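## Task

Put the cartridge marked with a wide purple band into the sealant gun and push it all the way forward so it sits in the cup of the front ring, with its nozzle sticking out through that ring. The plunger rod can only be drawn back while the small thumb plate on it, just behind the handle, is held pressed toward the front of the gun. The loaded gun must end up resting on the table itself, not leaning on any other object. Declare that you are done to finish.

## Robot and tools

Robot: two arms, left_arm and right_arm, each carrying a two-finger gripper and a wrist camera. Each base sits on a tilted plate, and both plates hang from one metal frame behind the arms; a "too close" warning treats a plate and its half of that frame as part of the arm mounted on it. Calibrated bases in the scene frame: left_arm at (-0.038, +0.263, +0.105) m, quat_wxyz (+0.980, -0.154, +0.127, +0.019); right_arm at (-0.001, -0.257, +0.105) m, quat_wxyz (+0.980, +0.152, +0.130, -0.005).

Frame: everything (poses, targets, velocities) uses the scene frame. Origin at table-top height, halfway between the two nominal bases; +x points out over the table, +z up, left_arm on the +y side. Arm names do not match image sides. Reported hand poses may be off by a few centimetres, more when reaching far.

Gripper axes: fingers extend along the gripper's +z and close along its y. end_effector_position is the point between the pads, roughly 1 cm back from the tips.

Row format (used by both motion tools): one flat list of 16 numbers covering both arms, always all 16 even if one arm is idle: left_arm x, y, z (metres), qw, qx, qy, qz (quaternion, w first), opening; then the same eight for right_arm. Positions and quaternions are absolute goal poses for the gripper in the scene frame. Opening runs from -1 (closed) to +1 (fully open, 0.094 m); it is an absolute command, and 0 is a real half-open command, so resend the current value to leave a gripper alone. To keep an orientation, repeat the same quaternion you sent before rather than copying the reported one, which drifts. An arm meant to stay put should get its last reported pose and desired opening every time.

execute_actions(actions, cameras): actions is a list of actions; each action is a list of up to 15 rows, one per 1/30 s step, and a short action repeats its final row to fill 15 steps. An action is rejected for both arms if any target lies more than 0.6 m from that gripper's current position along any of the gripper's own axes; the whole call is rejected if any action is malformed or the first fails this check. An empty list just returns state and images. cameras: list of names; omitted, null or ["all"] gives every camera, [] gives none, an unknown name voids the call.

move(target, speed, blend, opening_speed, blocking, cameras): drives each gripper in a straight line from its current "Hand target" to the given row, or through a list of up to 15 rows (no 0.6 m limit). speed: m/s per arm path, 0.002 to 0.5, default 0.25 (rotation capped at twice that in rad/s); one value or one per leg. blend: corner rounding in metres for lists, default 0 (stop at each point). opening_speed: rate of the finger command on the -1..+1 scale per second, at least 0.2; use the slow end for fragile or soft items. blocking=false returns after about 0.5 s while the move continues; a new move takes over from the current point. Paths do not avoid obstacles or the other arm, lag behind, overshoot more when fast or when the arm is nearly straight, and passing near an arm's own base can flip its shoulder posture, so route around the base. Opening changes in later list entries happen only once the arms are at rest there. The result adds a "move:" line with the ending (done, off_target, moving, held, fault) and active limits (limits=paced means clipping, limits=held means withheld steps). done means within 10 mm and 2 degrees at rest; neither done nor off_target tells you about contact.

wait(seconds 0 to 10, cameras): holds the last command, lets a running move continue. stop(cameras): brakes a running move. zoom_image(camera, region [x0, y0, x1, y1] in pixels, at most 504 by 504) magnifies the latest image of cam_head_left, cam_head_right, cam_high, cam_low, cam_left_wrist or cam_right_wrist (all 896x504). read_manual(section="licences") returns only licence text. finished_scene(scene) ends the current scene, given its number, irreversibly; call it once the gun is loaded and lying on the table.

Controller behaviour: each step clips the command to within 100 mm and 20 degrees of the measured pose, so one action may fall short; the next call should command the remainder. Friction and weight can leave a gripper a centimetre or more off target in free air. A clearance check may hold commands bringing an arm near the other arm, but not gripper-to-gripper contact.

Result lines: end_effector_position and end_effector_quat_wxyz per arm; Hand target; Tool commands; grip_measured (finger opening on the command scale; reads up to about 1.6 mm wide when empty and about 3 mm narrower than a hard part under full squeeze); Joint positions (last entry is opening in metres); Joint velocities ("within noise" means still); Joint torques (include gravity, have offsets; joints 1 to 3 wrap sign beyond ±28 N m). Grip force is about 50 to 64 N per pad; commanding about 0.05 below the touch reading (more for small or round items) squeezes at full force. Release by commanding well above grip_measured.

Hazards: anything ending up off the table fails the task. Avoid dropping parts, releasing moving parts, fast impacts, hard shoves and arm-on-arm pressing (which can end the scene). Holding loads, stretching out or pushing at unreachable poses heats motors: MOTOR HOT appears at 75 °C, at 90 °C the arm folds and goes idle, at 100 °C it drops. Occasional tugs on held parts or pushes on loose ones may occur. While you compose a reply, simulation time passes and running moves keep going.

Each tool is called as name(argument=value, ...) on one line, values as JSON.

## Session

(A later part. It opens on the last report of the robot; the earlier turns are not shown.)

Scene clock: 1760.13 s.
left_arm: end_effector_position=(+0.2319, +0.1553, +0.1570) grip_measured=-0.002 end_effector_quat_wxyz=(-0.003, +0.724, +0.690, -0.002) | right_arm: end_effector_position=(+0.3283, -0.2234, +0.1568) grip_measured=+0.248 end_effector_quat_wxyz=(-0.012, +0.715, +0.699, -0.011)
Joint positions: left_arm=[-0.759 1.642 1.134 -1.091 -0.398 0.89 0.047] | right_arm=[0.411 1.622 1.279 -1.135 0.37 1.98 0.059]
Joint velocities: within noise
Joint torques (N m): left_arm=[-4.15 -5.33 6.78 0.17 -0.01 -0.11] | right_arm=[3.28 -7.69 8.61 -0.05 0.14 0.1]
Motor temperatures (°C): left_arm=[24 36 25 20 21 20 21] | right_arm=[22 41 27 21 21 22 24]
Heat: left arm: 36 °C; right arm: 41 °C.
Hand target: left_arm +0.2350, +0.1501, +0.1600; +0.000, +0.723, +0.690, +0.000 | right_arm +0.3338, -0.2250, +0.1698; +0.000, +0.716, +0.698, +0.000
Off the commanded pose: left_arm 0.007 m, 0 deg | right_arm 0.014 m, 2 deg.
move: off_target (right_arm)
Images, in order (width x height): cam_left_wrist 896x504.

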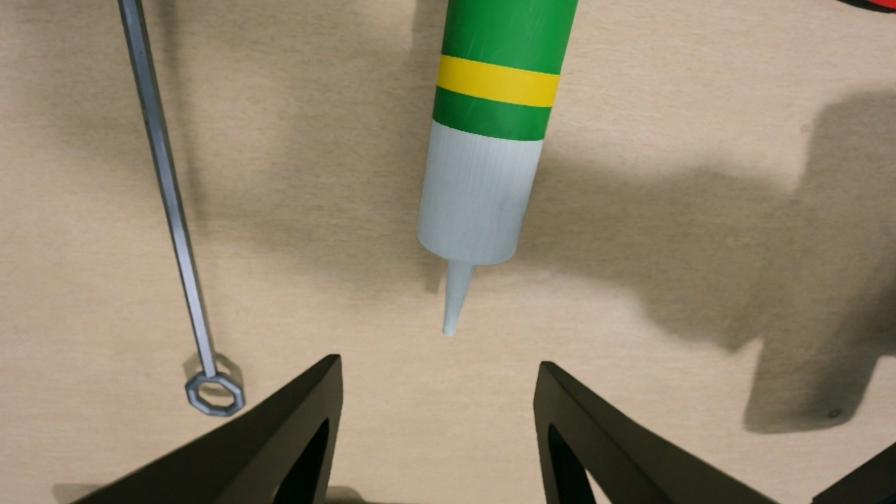

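execute_actions(actions=[], cameras=["cam_right_wrist"])

zoom_image(camera="cam_right_wrist", region=[300, 0, 500, 120])

zoom_image(camera="cam_right_wrist", region=[390, 150, 470, 240])

Scene clock: 1785.20 s.
left_arm: end_effector_position=(+0.2319, +0.1553, +0.1570) grip_measured=-0.002 end_effector_quat_wxyz=(-0.003, +0.723, +0.691, -0.002) | right_arm: end_effector_position=(+0.3283, -0.2234, +0.1568) grip_measured=+0.248 end_effector_quat_wxyz=(-0.012, +0.715, +0.699, -0.011)
Joint positions: left_arm=[-0.759 1.642 1.134 -1.091 -0.398 0.889 0.047] | right_arm=[0.411 1.622 1.279 -1.135 0.37 1.98 0.059]
Joint velocities: within noise
Joint torques (N m): left_arm=[-4.15 -5.34 6.76 0.16 -0.02 -0.11] | right_arm=[3.26 -7.68 8.61 -0.05 0.14 0.09]
Motor temperatures (°C): left_arm=[24 35 25 20 21 20 20] | right_arm=[22 41 28 21 21 22 24]
Heat: left arm: 35 °C; right arm: 41 °C.
Hand target: left_arm +0.2349, +0.1501, +0.1600; +0.000, +0.723, +0.690, +0.000 | right_arm +0.3338, -0.2250, +0.1698; +0.000, +0.716, +0.698, +0.000
Tool commands: left_gripper/opening=+0.0 right_gripper/opening=+0.25
Off the commanded pose: left_arm 0.007 m, 0 deg | right_arm 0.014 m, 2 deg.
Images, in order (width x height): cam_right_wrist 896x504.

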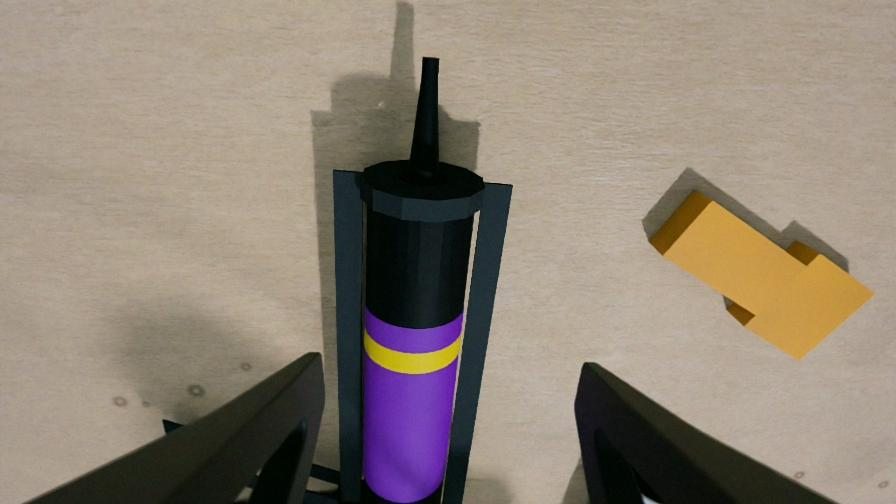

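Scaled by 2.520 from the camera's 896x504 image, which has a finer 1280x720 frame.

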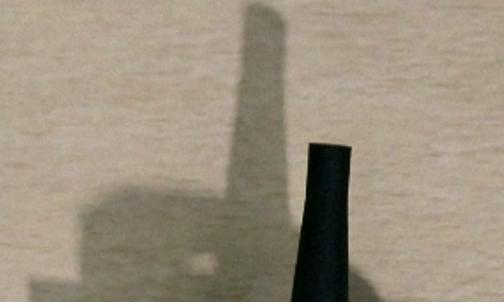

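Scaled by 5.600 from the camera's 896x504 image, which has a finer 1280x720 frame.

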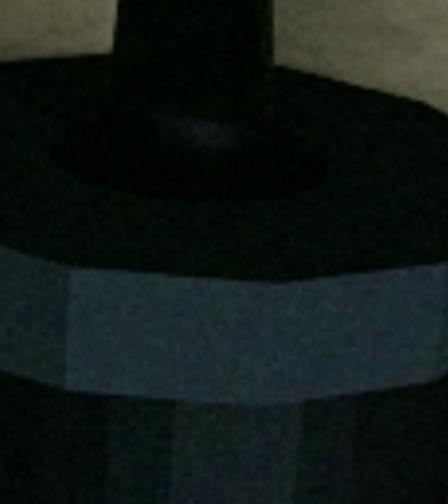

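execute_actions(actions=[], cameras=["cam_high","cam_left_wrist"])

zoom_image(camera="cam_high", region=[430, 210, 490, 260])

Scene clock: 1815.63 s.
left_arm: end_effector_position=(+0.2319, +0.1553, +0.1570) grip_measured=-0.002 end_effector_quat_wxyz=(-0.003, +0.723, +0.691, -0.002) | right_arm: end_effector_position=(+0.3283, -0.2234, +0.1568) grip_measured=+0.248 end_effector_quat_wxyz=(-0.012, +0.715, +0.699, -0.011)
Joint positions: left_arm=[-0.759 1.642 1.134 -1.091 -0.398 0.889 0.047] | right_arm=[0.411 1.622 1.279 -1.135 0.37 1.98 0.059]
Joint velocities: within noise
Joint torques (N m): left_arm=[-4.15 -5.35 6.75 0.16 -0.03 -0.12] | right_arm=[3.28 -7.68 8.62 -0.04 0.13 0.1]
Motor temperatures (°C): left_arm=[24 35 26 20 20 20 20] | right_arm=[22 41 28 21 21 22 24]
Heat: left arm: 35 °C; right arm: 41 °C.
Hand target: left_arm +0.2349, +0.1501, +0.1600; +0.000, +0.723, +0.690, +0.000 | right_arm +0.3338, -0.2250, +0.1698; +0.000, +0.716, +0.698, +0.000
Tool commands: left_gripper/opening=+0.0 right_gripper/opening=+0.25
Off the commanded pose: left_arm 0.007 m, 0 deg | right_arm 0.014 m, 2 deg.
Images, in order (width x height): cam_high 896x504, cam_left_wrist 896x504.

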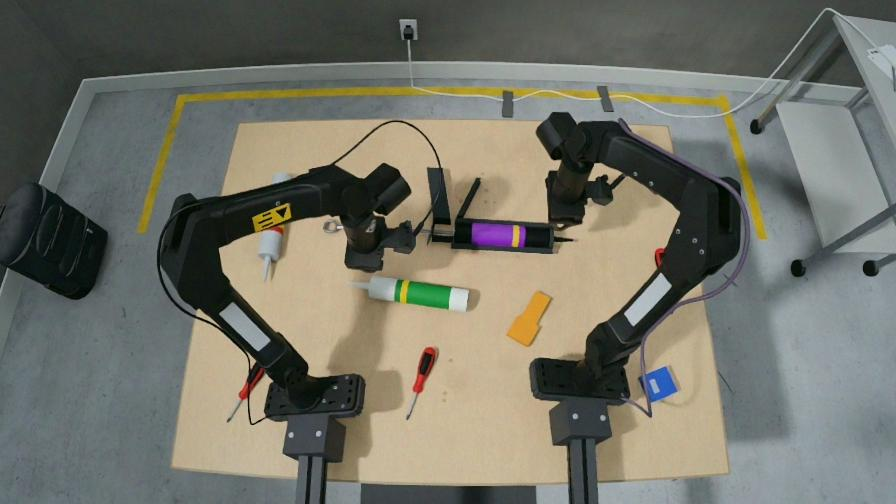

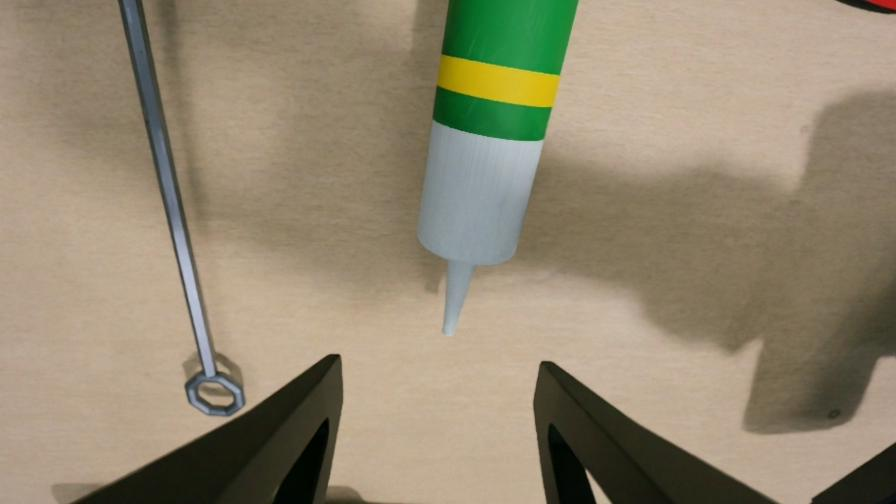

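Scaled by 8.400 from the camera's 896x504 image, which has a finer 1280x720 frame.

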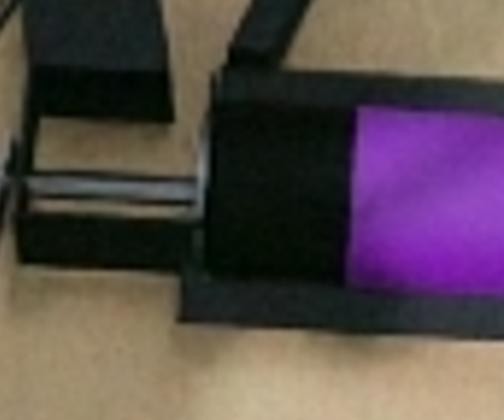

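move(target=[[0.2900,0.1200,0.1500,0.0,0.7230,0.6900,0.0,0.0,0.3340,-0.2250,0.1700,0,0.7163,0.6978,0,0.25],[0.3480,0.0450,0.1000,0.0,0.7230,0.6900,0.0,0.0,0.3340,-0.2250,0.1700,0,0.7163,0.6978,0,0.25]], speed=0.15, cameras=["cam_left_wrist"])

zoom_image(camera="cam_left_wrist", region=[340, 0, 580, 200])

Scene clock: 1832.97 s.
left_arm: end_effector_position=(+0.3460, +0.0441, +0.1052) grip_measured=-0.002 end_effector_quat_wxyz=(+0.009, +0.720, +0.694, -0.001) | right_arm: end_effector_position=(+0.3283, -0.2234, +0.1568) grip_measured=+0.248 end_effector_quat_wxyz=(-0.012, +0.715, +0.699, -0.011)
Joint positions: left_arm=[-0.729 2.263 1.781 -1.079 -0.398 0.923 0.047] | right_arm=[0.411 1.622 1.279 -1.135 0.37 1.98 0.059]
Joint velocities: within noise
Joint torques (N m): left_arm=[-4.51 -9.94 6.78 0.13 -0.02 0.11] | right_arm=[3.28 -7.69 8.61 -0.04 0.14 0.1]
Motor temperatures (°C): left_arm=[24 35 26 20 20 20 20] | right_arm=[22 41 28 21 21 22 24]
Heat: left arm: 35 °C; right arm: 41 °C.
Hand target: left_arm +0.3479, +0.0451, +0.1000; +0.000, +0.723, +0.690, +0.000 | right_arm +0.3338, -0.2250, +0.1698; +0.000, +0.716, +0.698, +0.000
Off the commanded pose: left_arm 0.006 m, 1 deg | right_arm 0.014 m, 2 deg.
move: off_target (right_arm)
Images, in order (width x height): cam_left_wrist 896x504.

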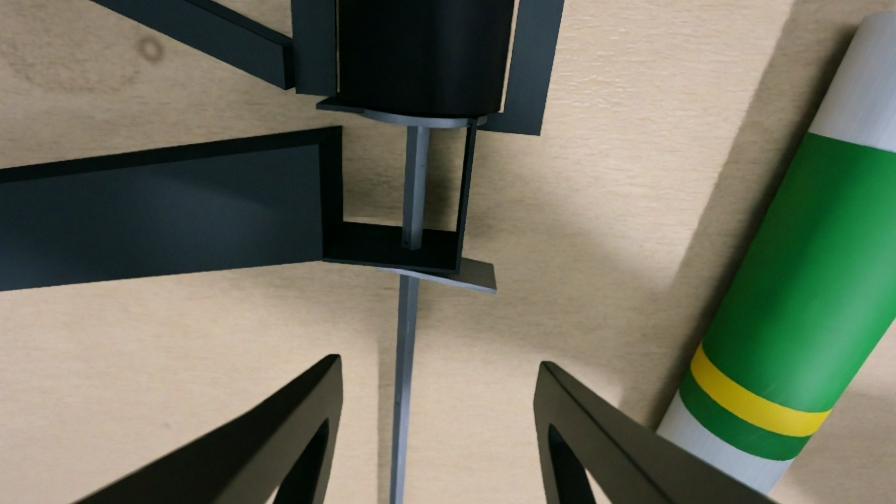

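Scaled by 2.100 from the camera's 896x504 image, which has a finer 1280x720 frame.

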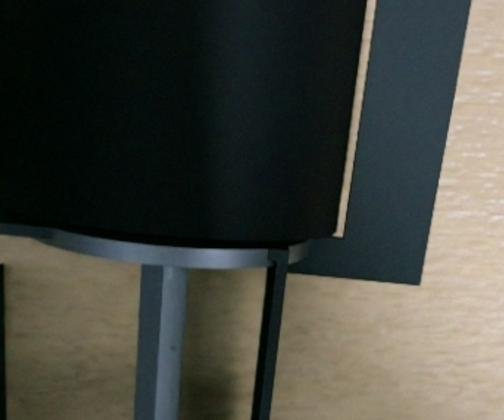

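move(target=[[0.3600,0.1500,0.1400,0.0,0.7230,0.6900,0.0,0.0,0.3335,-0.2340,0.1100,0,0.7163,0.6978,0,0.4],[0.3700,0.2380,0.0500,0.0000,0.7230,0.6900,0.0000,0.0,0.3335,-0.2340,0.0800,0,0.7163,0.6978,0,0.4],[0.3660,0.2370,0.0130,0.0000,0.7230,0.6900,0.0000,0.0,0.3335,-0.2340,0.0600,0,0.7163,0.6978,0,0.4]], speed=[0.2,0.15,0.06], cameras=["cam_right_wrist","cam_left_wrist"])

Scene clock: 1865.87 s.
left_arm: end_effector_position=(+0.3756, +0.2399, +0.0263) grip_measured=-0.002 end_effector_quat_wxyz=(+0.009, +0.718, +0.696, +0.017) | right_arm: end_effector_position=(+0.3397, -0.2355, +0.0673) grip_measured=+0.398 end_effector_quat_wxyz=(+0.007, +0.721, +0.693, +0.007)
Joint positions: left_arm=[-0.228 2.012 1.339 -0.666 -0.371 1.46 0.047] | right_arm=[0.264 1.711 1.049 -0.706 0.366 1.822 0.066]
Joint velocities: within noise
Joint torques (N m): left_arm=[-3.1 -8.81 3.26 0.35 0.18 0.11] | right_arm=[2.1 -5.53 3.73 0.39 -0.05 -0.06]
Motor temperatures (°C): left_arm=[25 38 26 20 20 20 20] | right_arm=[22 40 28 21 21 22 23]
Heat: left arm: 38 °C; right arm: 40 °C.
Hand target: left_arm +0.3657, +0.2372, +0.0135; +0.000, +0.723, +0.691, +0.000 | right_arm +0.3334, -0.2341, +0.0602; +0.000, +0.716, +0.698, +0.000
Off the commanded pose: left_arm 0.017 m, 2 deg | right_arm 0.010 m, 1 deg.
move: off_target (left_arm)
Images, in order (width x height): cam_left_wrist 896x504, cam_right_wrist 896x504.

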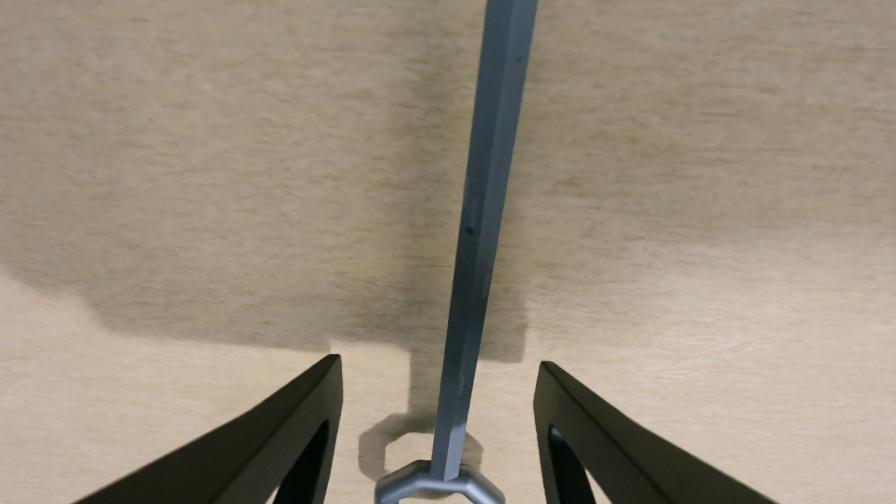

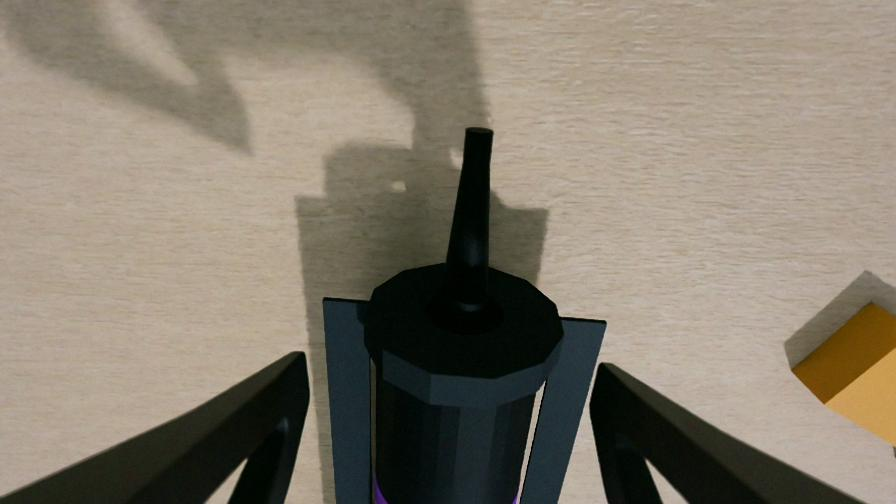

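zoom_image(camera="cam_right_wrist", region=[400, 240, 540, 380])

Scaled by 3.600 from the camera's 896x504 image, which has a finer 1280x720 frame.

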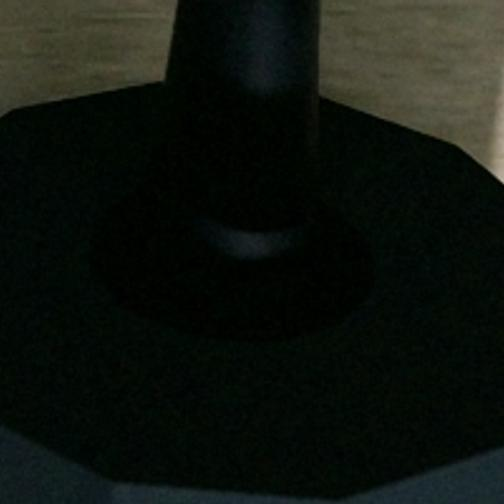

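move(target=[[0.3660,0.2370,0.0130,0.0000,0.7230,0.6900,0.0000,-1.0,0.3345,-0.1910,0.0750,0,0.7163,0.6978,0,0.25],[0.3660,0.2370,0.0130,0.0000,0.7230,0.6900,0.0000,-1.0,0.3345,-0.1910,0.0260,0,0.7163,0.6978,0,0.25],[0.3660,0.2370,0.0130,0.0000,0.7230,0.6900,0.0000,-1.0,0.3345,-0.1910,0.0260,0,0.7163,0.6978,0,-0.35]], speed=[0.1,0.06,0.05], cameras=["cam_right_wrist","cam_left_wrist"])

Scene clock: 1959.17 s.
left_arm: end_effector_position=(+0.3749, +0.2398, +0.0261) grip_measured=-0.893 end_effector_quat_wxyz=(+0.008, +0.725, +0.689, +0.016) | right_arm: end_effector_position=(+0.3387, -0.1900, +0.0388) grip_measured=-0.014 end_effector_quat_wxyz=(-0.002, +0.717, +0.697, +0.008)
Joint positions: left_arm=[-0.228 2.012 1.338 -0.668 -0.37 1.479 0.005] | right_arm=[0.355 1.859 1.063 -0.615 0.366 1.91 0.046]
Joint velocities: within noise
Joint torques (N m): left_arm=[-3.1 -8.79 3.33 0.36 0.17 -0.09] | right_arm=[2.04 -5.04 2.77 0.73 0.08 -0.03]
Motor temperatures (°C): left_arm=[24 38 25 20 21 20 20] | right_arm=[22 37 27 21 21 22 23]
Heat: left arm: 38 °C; right arm: 37 °C.
Hand target: left_arm +0.3658, +0.2372, +0.0135; +0.000, +0.723, +0.691, +0.000 | right_arm +0.3341, -0.1912, +0.0266; +0.000, +0.716, +0.698, +0.000
Off the commanded pose: left_arm 0.016 m, 2 deg | right_arm 0.014 m, 1 deg.
move: off_target (left_arm, right_arm); target 3's new opening was sent with right_arm's hand 0.013 m and 1 deg from that target
Images, in order (width x height): cam_left_wrist 896x504, cam_right_wrist 896x504.

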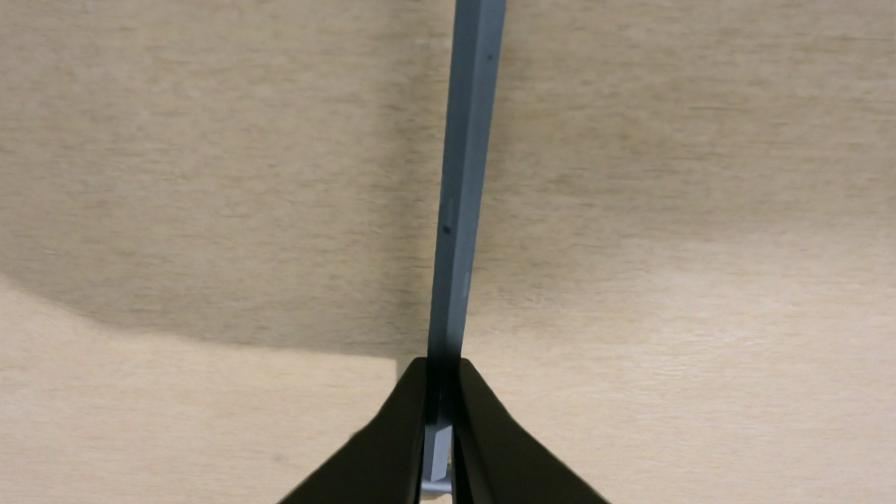

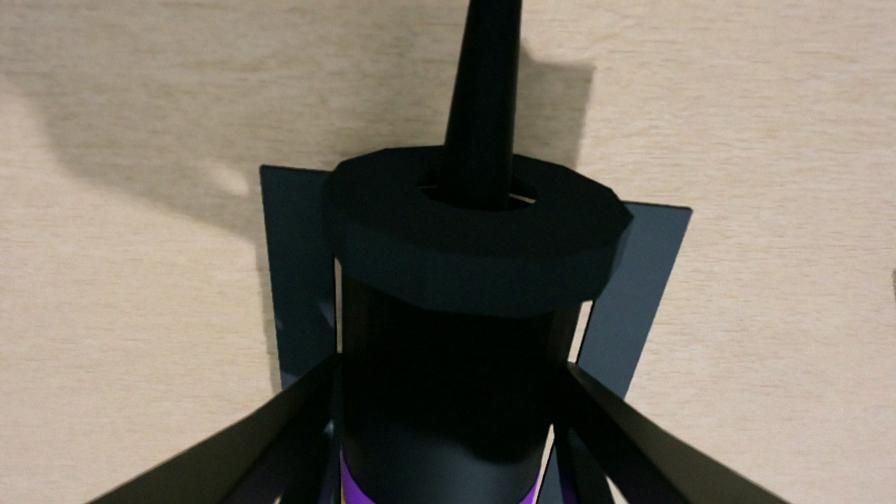

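zoom_image(camera="cam_right_wrist", region=[400, 150, 560, 250])

move(target=[[0.3660,0.2370,0.0130,0.0000,0.7230,0.6900,0.0000,-1.0,0.3360,-0.1900,0.0500,0.0125,0.7162,0.6977,-0.0122,-0.35]], speed=0.03, cameras=["cam_right_wrist"])

zoom_image(camera="cam_right_wrist", region=[400, 150, 560, 250])

Scaled by 3.150 from the camera's 896x504 image, which has a finer 1280x720 frame.

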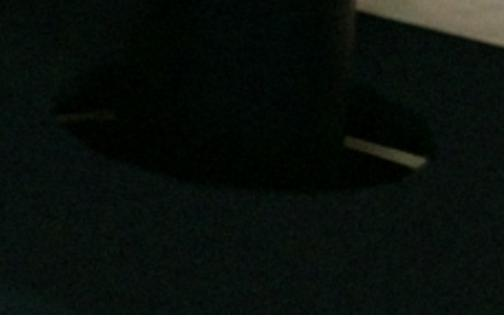

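Scene clock: 1965.97 s.
left_arm: end_effector_position=(+0.3749, +0.2398, +0.0261) grip_measured=-0.893 end_effector_quat_wxyz=(+0.008, +0.725, +0.688, +0.016) | right_arm: end_effector_position=(+0.3354, -0.1901, +0.0412) grip_measured=-0.015 end_effector_quat_wxyz=(+0.009, +0.720, +0.694, -0.003)
Joint positions: left_arm=[-0.228 2.012 1.338 -0.668 -0.37 1.48 0.005] | right_arm=[0.374 1.859 1.063 -0.634 0.397 1.945 0.046]
Joint velocities: within noise
Joint torques (N m): left_arm=[-3.12 -8.75 3.3 0.36 0.17 -0.1] | right_arm=[3.97 -7.41 7.61 -0.36 0.18 0.13]
Motor temperatures (°C): left_arm=[24 38 25 20 21 20 20] | right_arm=[22 37 27 21 21 22 24]
Heat: left arm: 38 °C; right arm: 37 °C.
Hand target: left_arm +0.3658, +0.2372, +0.0135; +0.000, +0.723, +0.691, +0.000 | right_arm +0.3360, -0.1901, +0.0499; +0.013, +0.716, +0.698, -0.011
Off the commanded pose: left_arm 0.016 m, 2 deg | right_arm 0.009 m, 1 deg.
move: off_target (left_arm)
Images, in order (width x height): cam_right_wrist 896x504.

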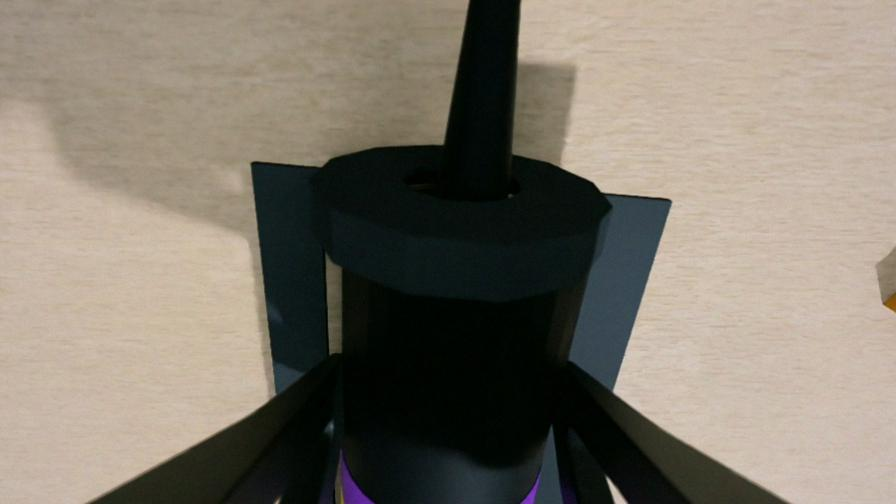

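Scaled by 3.150 from the camera's 896x504 image, which has a finer 1280x720 frame.

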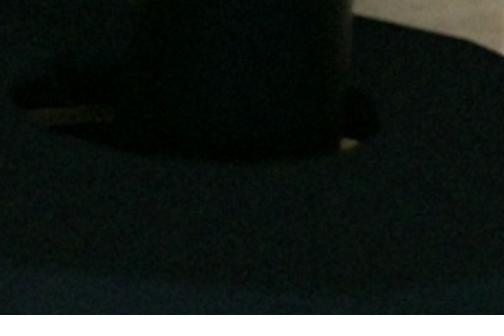

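move(target=[[0.3660,0.2370,0.0130,0.0000,0.7230,0.6900,0.0000,-1.0,0.3410,-0.1900,0.0530,0.0125,0.7162,0.6977,-0.0122,-0.35]], speed=0.03, cameras=["cam_right_wrist"])

zoom_image(camera="cam_right_wrist", region=[400, 150, 560, 250])

Scene clock: 1975.20 s.
left_arm: end_effector_position=(+0.3744, +0.2393, +0.0253) grip_measured=-0.893 end_effector_quat_wxyz=(+0.008, +0.725, +0.688, +0.015) | right_arm: end_effector_position=(+0.3373, -0.1906, +0.0460) grip_measured=-0.015 end_effector_quat_wxyz=(+0.007, +0.719, +0.695, -0.007)
Joint positions: left_arm=[-0.228 2.014 1.338 -0.668 -0.369 1.48 0.005] | right_arm=[0.377 1.859 1.088 -0.67 0.397 1.947 0.046]
Joint velocities: within noise
Joint torques (N m): left_arm=[-3.1 -8.94 3.33 0.37 0.16 -0.09] | right_arm=[3.7 -6.97 7.9 -0.19 0.17 0.1]
Motor temperatures (°C): left_arm=[24 38 25 20 21 20 21] | right_arm=[22 39 28 21 21 22 24]
Heat: left arm: 38 °C; right arm: 39 °C.
Hand target: left_arm +0.3658, +0.2372, +0.0134; +0.000, +0.723, +0.691, +0.000 | right_arm +0.3409, -0.1900, +0.0530; +0.013, +0.716, +0.698, -0.011
Off the commanded pose: left_arm 0.015 m, 2 deg | right_arm 0.008 m, 1 deg.
move: off_target (left_arm)
Images, in order (width x height): cam_right_wrist 896x504.

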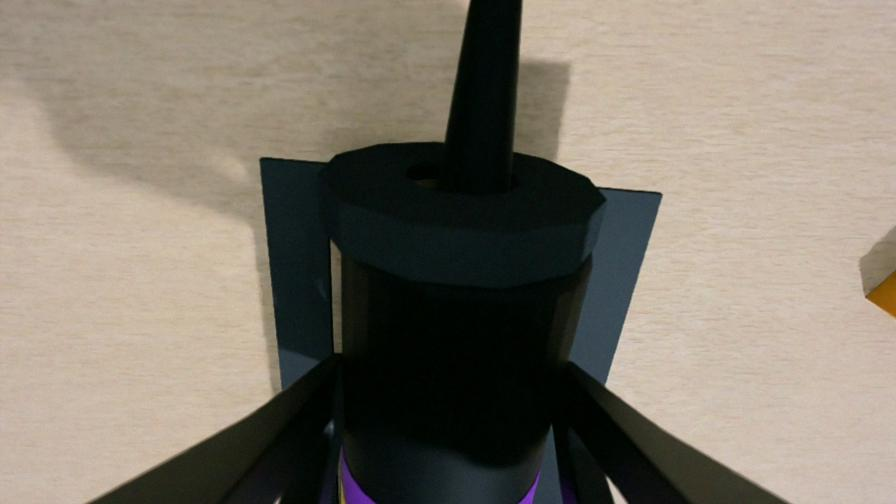

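Scaled by 3.150 from the camera's 896x504 image, which has a finer 1280x720 frame.

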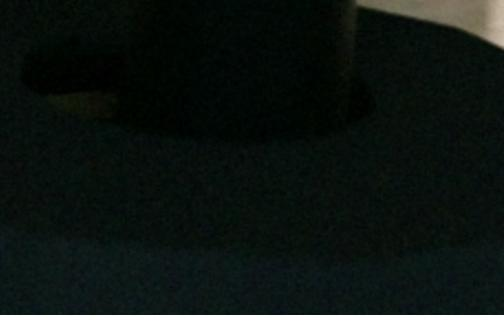

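move(target=[[0.3660,0.2370,0.0130,0.0000,0.7230,0.6900,0.0000,-1.0,0.3450,-0.1900,0.0370,0.0125,0.7162,0.6977,-0.0122,-0.35]], speed=0.03, cameras=["cam_right_wrist"])

zoom_image(camera="cam_right_wrist", region=[400, 150, 560, 250])

Scene clock: 1984.43 s.
left_arm: end_effector_position=(+0.3744, +0.2393, +0.0253) grip_measured=-0.893 end_effector_quat_wxyz=(+0.008, +0.725, +0.688, +0.015) | right_arm: end_effector_position=(+0.3379, -0.1905, +0.0398) grip_measured=-0.015 end_effector_quat_wxyz=(+0.007, +0.717, +0.697, -0.012)
Joint positions: left_arm=[-0.228 2.014 1.338 -0.668 -0.369 1.48 0.005] | right_arm=[0.372 1.882 1.093 -0.659 0.402 1.941 0.046]
Joint velocities: within noise
Joint torques (N m): left_arm=[-3.07 -8.91 3.38 0.36 0.15 -0.1] | right_arm=[2.43 -5.48 7.1 0.29 0.1 -0.06]
Motor temperatures (°C): left_arm=[24 36 25 20 21 20 21] | right_arm=[22 39 28 21 21 22 24]
Heat: left arm: 36 °C; right arm: 39 °C.
Hand target: left_arm +0.3658, +0.2372, +0.0134; +0.000, +0.723, +0.691, +0.000 | right_arm +0.3449, -0.1901, +0.0371; +0.013, +0.716, +0.697, -0.012
Off the commanded pose: left_arm 0.015 m, 2 deg | right_arm 0.008 m, 1 deg.
move: off_target (left_arm)
Images, in order (width x height): cam_right_wrist 896x504.

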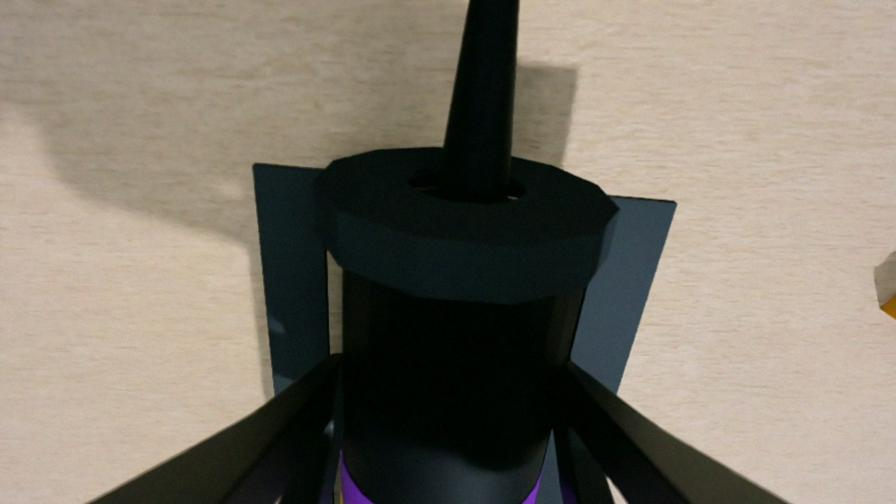

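Scaled by 3.150 from the camera's 896x504 image, which has a finer 1280x720 frame.

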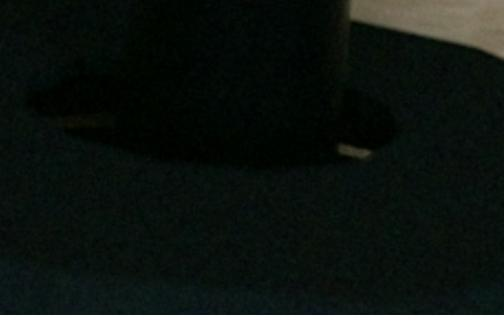

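move(target=[[0.3660,0.2370,0.0130,0.0000,0.7230,0.6900,0.0000,-1.0,0.3470,-0.1900,0.0480,0.0125,0.7162,0.6977,-0.0122,-0.35]], speed=0.03, cameras=["cam_right_wrist"])

zoom_image(camera="cam_right_wrist", region=[400, 150, 560, 250])

Scene clock: 1994.70 s.
left_arm: end_effector_position=(+0.3744, +0.2393, +0.0253) grip_measured=-0.893 end_effector_quat_wxyz=(+0.008, +0.725, +0.688, +0.015) | right_arm: end_effector_position=(+0.3400, -0.1909, +0.0426) grip_measured=-0.015 end_effector_quat_wxyz=(+0.007, +0.717, +0.697, -0.013)
Joint positions: left_arm=[-0.228 2.014 1.338 -0.668 -0.369 1.48 0.005] | right_arm=[0.372 1.882 1.108 -0.676 0.402 1.941 0.046]
Joint velocities: within noise
Joint torques (N m): left_arm=[-3.12 -8.91 3.33 0.37 0.17 -0.09] | right_arm=[3.19 -6.93 7.91 -0.05 0.11 0.05]
Motor temperatures (°C): left_arm=[24 35 25 20 21 20 21] | right_arm=[22 39 28 21 21 22 25]
Heat: left arm: 35 °C; right arm: 39 °C.
Hand target: left_arm +0.3658, +0.2372, +0.0134; +0.000, +0.723, +0.691, +0.000 | right_arm +0.3469, -0.1901, +0.0480; +0.013, +0.716, +0.698, -0.012
Off the commanded pose: left_arm 0.015 m, 2 deg | right_arm 0.009 m, 1 deg.
move: off_target (left_arm)
Images, in order (width x height): cam_right_wrist 896x504.

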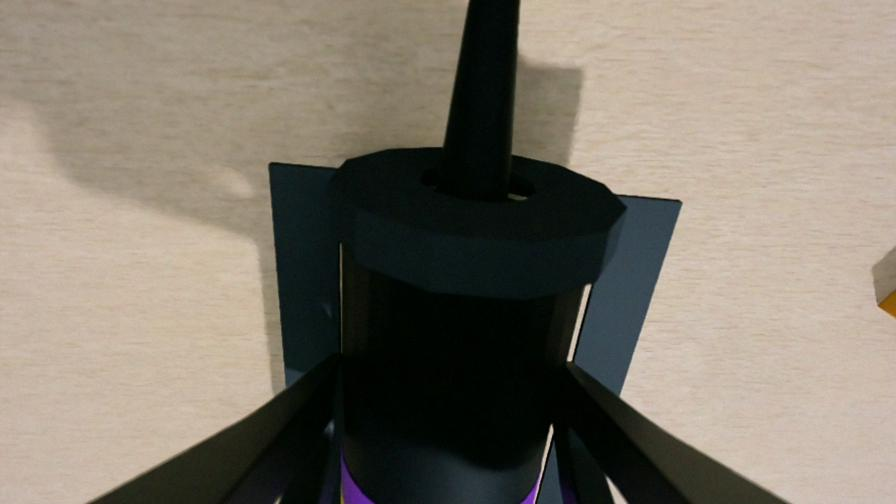

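Scaled by 3.150 from the camera's 896x504 image, which has a finer 1280x720 frame.

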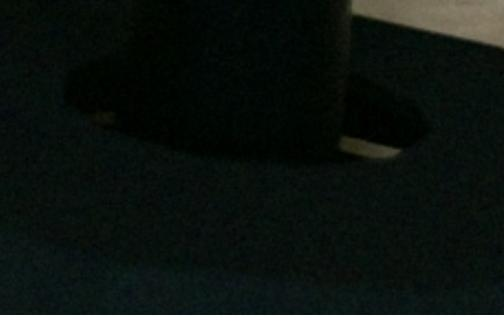

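move(target=[[0.3660,0.2400,0.0130,0.0000,0.7230,0.6900,0.0000,-1.0,0.3470,-0.1970,0.0485,0.0180,0.7161,0.6976,-0.0175,-0.35],[0.3660,0.2400,0.0130,0.0000,0.7230,0.6900,0.0000,-1.0,0.3470,-0.2020,0.0490,0.0220,0.7160,0.6975,-0.0215,-0.35]], speed=0.03, cameras=["cam_right_wrist","cam_left_wrist"])

zoom_image(camera="cam_right_wrist", region=[400, 150, 560, 250])

Scene clock: 2000.73 s.
left_arm: end_effector_position=(+0.3743, +0.2397, +0.0249) grip_measured=-0.893 end_effector_quat_wxyz=(+0.009, +0.725, +0.688, +0.013) | right_arm: end_effector_position=(+0.3398, -0.1925, +0.0421) grip_measured=-0.015 end_effector_quat_wxyz=(+0.006, +0.717, +0.697, -0.015)
Joint positions: left_arm=[-0.225 2.014 1.338 -0.668 -0.363 1.483 0.005] | right_arm=[0.368 1.882 1.108 -0.678 0.402 1.937 0.046]
Joint velocities: within noise
Joint torques (N m): left_arm=[-2.76 -9.25 3.17 0.36 0.13 -0.03] | right_arm=[2.18 -8.06 7.25 -0.14 0.34 -0.06]
Motor temperatures (°C): left_arm=[24 35 25 20 21 20 21] | right_arm=[22 39 28 21 21 22 25]
Heat: left arm: 35 °C; right arm: 39 °C.
Hand target: left_arm +0.3658, +0.2400, +0.0134; +0.000, +0.723, +0.690, +0.000 | right_arm +0.3468, -0.2019, +0.0490; +0.022, +0.716, +0.697, -0.021
Off the commanded pose: left_arm 0.014 m, 2 deg | right_arm 0.014 m, 2 deg.
move: off_target (left_arm, right_arm)
Images, in order (width x height): cam_left_wrist 896x504, cam_right_wrist 896x504.

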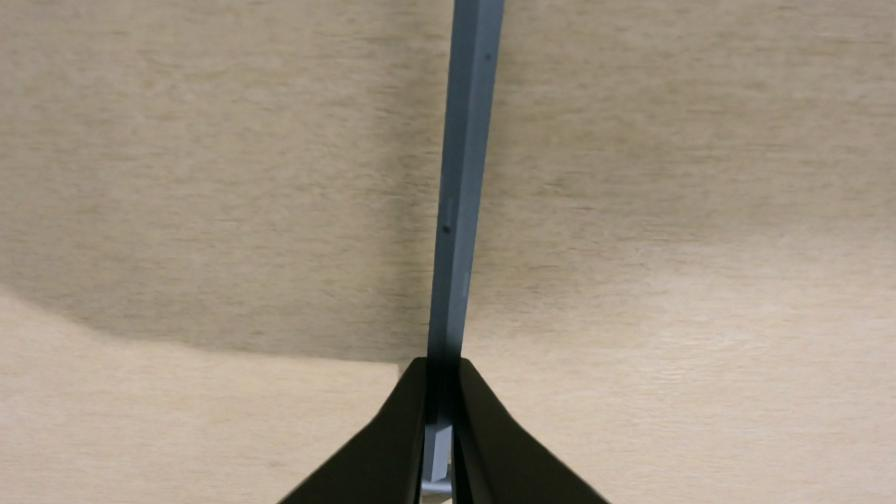

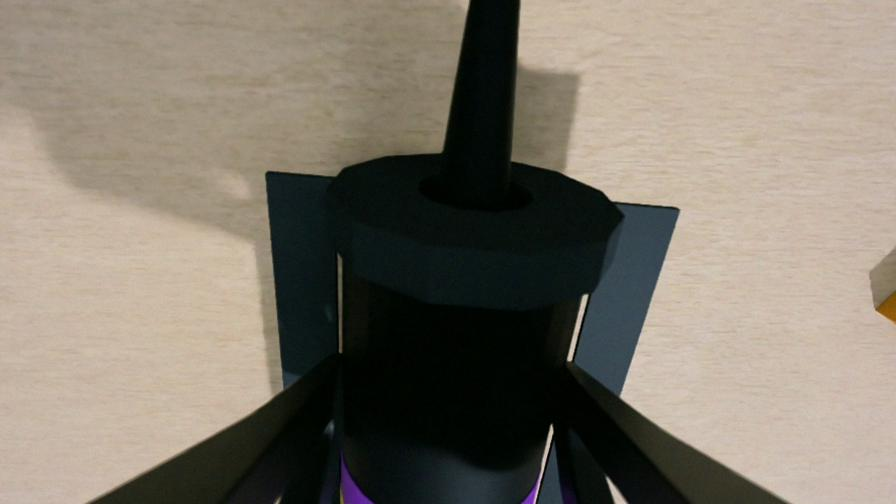

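Scaled by 3.150 from the camera's 896x504 image, which has a finer 1280x720 frame.

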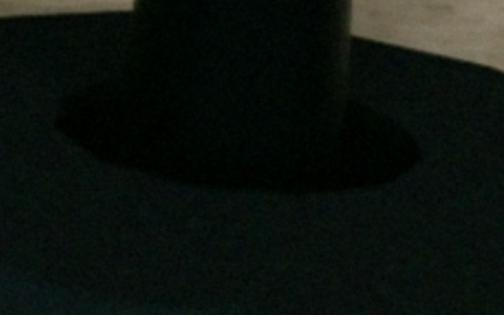

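move(target=[[0.3660,0.2420,0.0130,0.0000,0.7230,0.6900,0.0000,-1.0,0.3470,-0.2060,0.0490,0.0250,0.7159,0.6974,-0.0245,-0.35],[0.3660,0.2420,0.0130,0.0000,0.7230,0.6900,0.0000,-1.0,0.3465,-0.2100,0.0490,0.0280,0.7158,0.6973,-0.0270,-0.35]], speed=0.03, cameras=["cam_right_wrist"])

zoom_image(camera="cam_right_wrist", region=[400, 150, 560, 250])

Scene clock: 2008.10 s.
left_arm: end_effector_position=(+0.3742, +0.2400, +0.0247) grip_measured=-0.893 end_effector_quat_wxyz=(+0.009, +0.725, +0.688, +0.012) | right_arm: end_effector_position=(+0.3395, -0.1929, +0.0415) grip_measured=-0.015 end_effector_quat_wxyz=(+0.003, +0.716, +0.698, -0.014)
Joint positions: left_arm=[-0.224 2.014 1.338 -0.668 -0.361 1.485 0.005] | right_arm=[0.363 1.882 1.108 -0.678 0.395 1.93 0.046]
Joint velocities: within noise
Joint torques (N m): left_arm=[-2.51 -9.46 3.07 0.38 0.12 0] | right_arm=[1.58 -8.88 6.42 -0.15 0.54 -0.12]
Motor temperatures (°C): left_arm=[24 35 25 20 21 20 21] | right_arm=[22 39 28 21 21 22 25]
Heat: left arm: 35 °C; right arm: 39 °C.
Hand target: left_arm +0.3658, +0.2420, +0.0134; +0.000, +0.723, +0.690, +0.000 | right_arm +0.3462, -0.2097, +0.0489; +0.028, +0.716, +0.697, -0.027
Off the commanded pose: left_arm 0.014 m, 2 deg | right_arm 0.020 m, 3 deg.
move: off_target (left_arm, right_arm)
Images, in order (width x height): cam_right_wrist 896x504.

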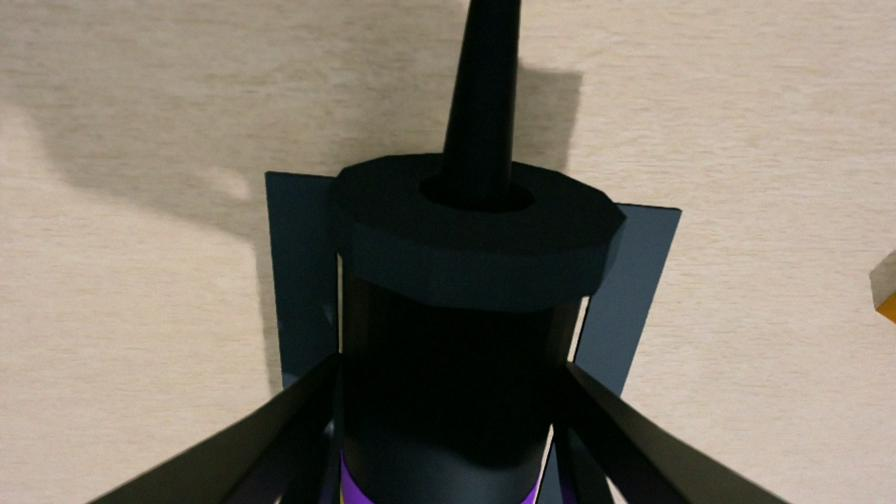

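Scaled by 3.150 from the camera's 896x504 image, which has a finer 1280x720 frame.

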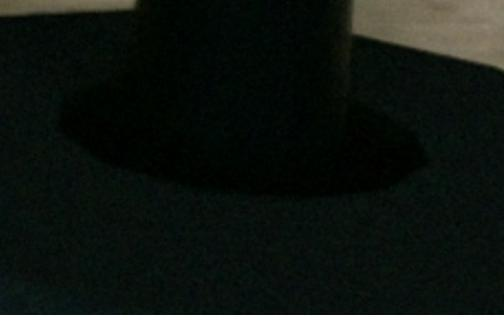

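move(target=[[0.3660,0.2420,0.0130,0.0000,0.7230,0.6900,0.0000,-1.0,0.3470,-0.2030,0.0520,0.0220,0.7160,0.6975,-0.0215,-0.35],[0.3660,0.2420,0.0130,0.0000,0.7230,0.6900,0.0000,-1.0,0.3470,-0.2040,0.0560,0.0220,0.7160,0.6975,-0.0215,-0.35]], speed=0.03, cameras=["cam_right_wrist"])

zoom_image(camera="cam_right_wrist", region=[400, 150, 560, 250])

Scene clock: 2018.40 s.
left_arm: end_effector_position=(+0.3742, +0.2398, +0.0247) grip_measured=-0.893 end_effector_quat_wxyz=(+0.009, +0.726, +0.688, +0.011) | right_arm: end_effector_position=(+0.3388, -0.1933, +0.0425) grip_measured=-0.015 end_effector_quat_wxyz=(+0.001, +0.715, +0.699, -0.017)
Joint positions: left_arm=[-0.224 2.014 1.338 -0.668 -0.36 1.485 0.005] | right_arm=[0.363 1.882 1.114 -0.691 0.394 1.93 0.046]
Joint velocities: within noise
Joint torques (N m): left_arm=[-2.51 -9.47 3.04 0.38 0.11 -0.02] | right_arm=[2.69 -9.59 7.35 -0.32 0.43 0.03]
Motor temperatures (°C): left_arm=[24 34 25 20 20 20 21] | right_arm=[22 40 28 21 21 22 25]
Heat: left arm: 34 °C; right arm: 40 °C.
Hand target: left_arm +0.3658, +0.2419, +0.0134; +0.000, +0.723, +0.690, +0.000 | right_arm +0.3469, -0.2038, +0.0556; +0.022, +0.716, +0.697, -0.021
Off the commanded pose: left_arm 0.014 m, 2 deg | right_arm 0.019 m, 2 deg.
move: off_target (left_arm, right_arm)
Images, in order (width x height): cam_right_wrist 896x504.

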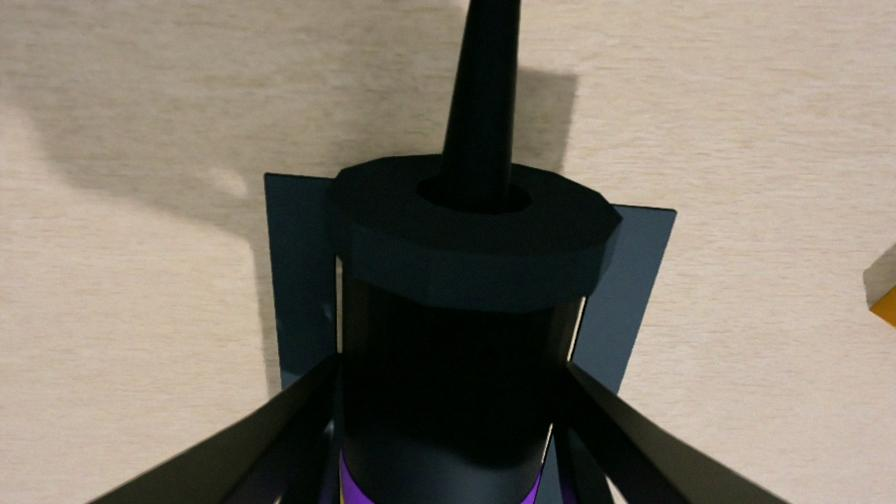

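Scaled by 3.150 from the camera's 896x504 image, which has a finer 1280x720 frame.

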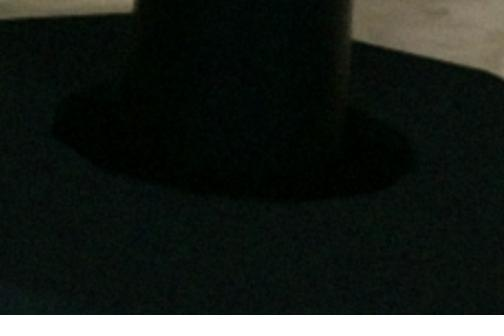

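move(target=[[0.3660,0.2430,0.0130,0.0000,0.7230,0.6900,0.0000,-1.0,0.3480,-0.2060,0.0600,0.0240,0.7159,0.6974,-0.0235,-0.35],[0.3660,0.2430,0.0130,0.0000,0.7230,0.6900,0.0000,-1.0,0.3480,-0.2090,0.0600,0.0260,0.7159,0.6974,-0.0255,-0.35]], speed=0.03, cameras=["cam_right_wrist"])

zoom_image(camera="cam_right_wrist", region=[400, 150, 560, 250])

Scene clock: 2024.53 s.
left_arm: end_effector_position=(+0.3742, +0.2401, +0.0242) grip_measured=-0.893 end_effector_quat_wxyz=(+0.011, +0.726, +0.688, +0.009) | right_arm: end_effector_position=(+0.3377, -0.1985, +0.0444) grip_measured=-0.015 end_effector_quat_wxyz=(+0.006, +0.713, +0.701, -0.028)
Joint positions: left_arm=[-0.22 2.014 1.338 -0.667 -0.353 1.489 0.005] | right_arm=[0.361 1.88 1.12 -0.715 0.412 1.93 0.046]
Joint velocities: within noise
Joint torques (N m): left_arm=[-2.58 -9.58 2.99 0.37 0.05 -0.03] | right_arm=[2.48 -10.18 7.43 -0.27 0.36 0]
Motor temperatures (°C): left_arm=[24 34 25 20 20 20 21] | right_arm=[22 41 29 21 21 22 25]
Heat: left arm: 34 °C; right arm: 41 °C.
Hand target: left_arm +0.3658, +0.2430, +0.0133; +0.000, +0.723, +0.691, +0.000 | right_arm +0.3477, -0.2088, +0.0595; +0.026, +0.716, +0.697, -0.025
Off the commanded pose: left_arm 0.014 m, 2 deg | right_arm 0.021 m, 2 deg.
move: off_target (left_arm, right_arm)
Images, in order (width x height): cam_right_wrist 896x504.

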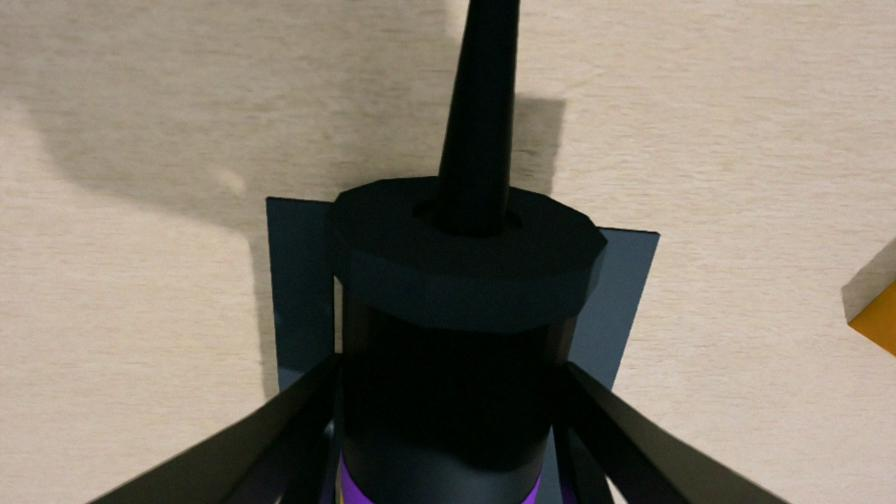

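Scaled by 3.150 from the camera's 896x504 image, which has a finer 1280x720 frame.

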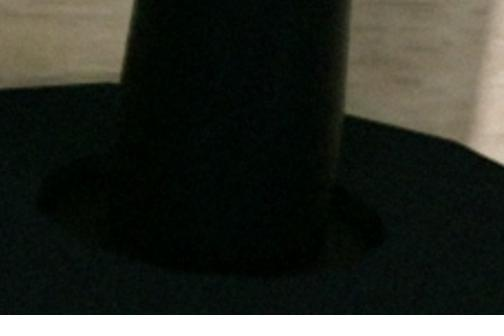

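move(target=[[0.3660,0.2430,0.0130,0.0000,0.7230,0.6900,0.0000,-1.0,0.3490,-0.2110,0.0560,0.0260,0.7159,0.6974,-0.0255,-0.35],[0.3660,0.2430,0.0130,0.0000,0.7230,0.6900,0.0000,-1.0,0.3450,-0.2140,0.0520,0.0260,0.7159,0.6974,-0.0255,-0.35],[0.3660,0.2430,0.0130,0.0000,0.7230,0.6900,0.0000,-1.0,0.3480,-0.2160,0.0480,0.0260,0.7159,0.6974,-0.0255,-0.35]], speed=0.03, cameras=["cam_right_wrist"])

zoom_image(camera="cam_right_wrist", region=[400, 170, 560, 270])

Scene clock: 2034.43 s.
left_arm: end_effector_position=(+0.3734, +0.2399, +0.0237) grip_measured=-0.893 end_effector_quat_wxyz=(+0.011, +0.726, +0.688, +0.008) | right_arm: end_effector_position=(+0.3391, -0.1991, +0.0433) grip_measured=-0.015 end_effector_quat_wxyz=(-0.005, +0.712, +0.702, -0.020)
Joint positions: left_arm=[-0.22 2.014 1.336 -0.667 -0.353 1.489 0.005] | right_arm=[0.344 1.876 1.12 -0.707 0.384 1.906 0.046]
Joint velocities: within noise
Joint torques (N m): left_arm=[-2.56 -9.55 3.14 0.36 0.04 -0.02] | right_arm=[1.43 -9.03 5 0.19 0.56 -0.07]
Motor temperatures (°C): left_arm=[24 34 25 20 20 20 22] | right_arm=[22 42 28 21 21 22 25]
Heat: left arm: 34 °C; right arm: 42 °C.
Hand target: left_arm +0.3657, +0.2430, +0.0133; +0.000, +0.723, +0.690, +0.000 | right_arm +0.3476, -0.2157, +0.0482; +0.025, +0.716, +0.697, -0.026
Off the commanded pose: left_arm 0.013 m, 2 deg | right_arm 0.020 m, 4 deg.
move: off_target (left_arm, right_arm)
Images, in order (width x height): cam_right_wrist 896x504.

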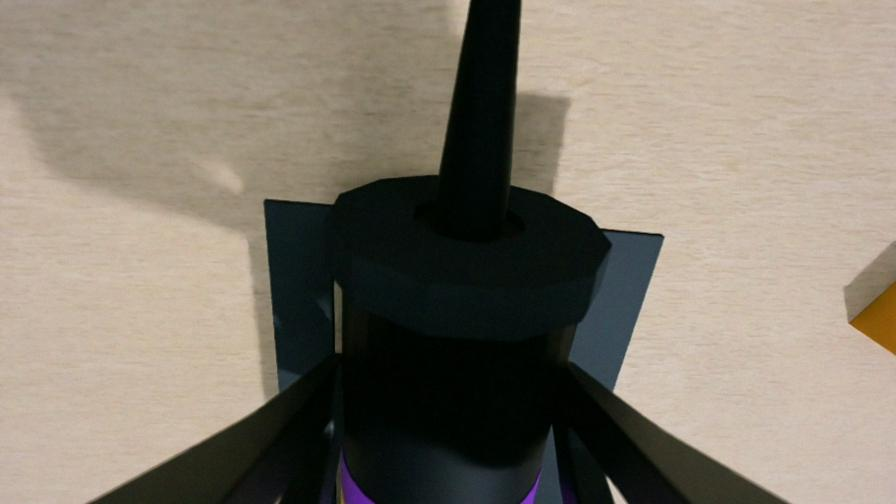

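Scaled by 3.150 from the camera's 896x504 image, which has a finer 1280x720 frame.

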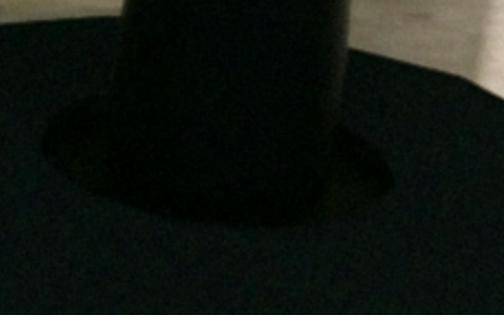

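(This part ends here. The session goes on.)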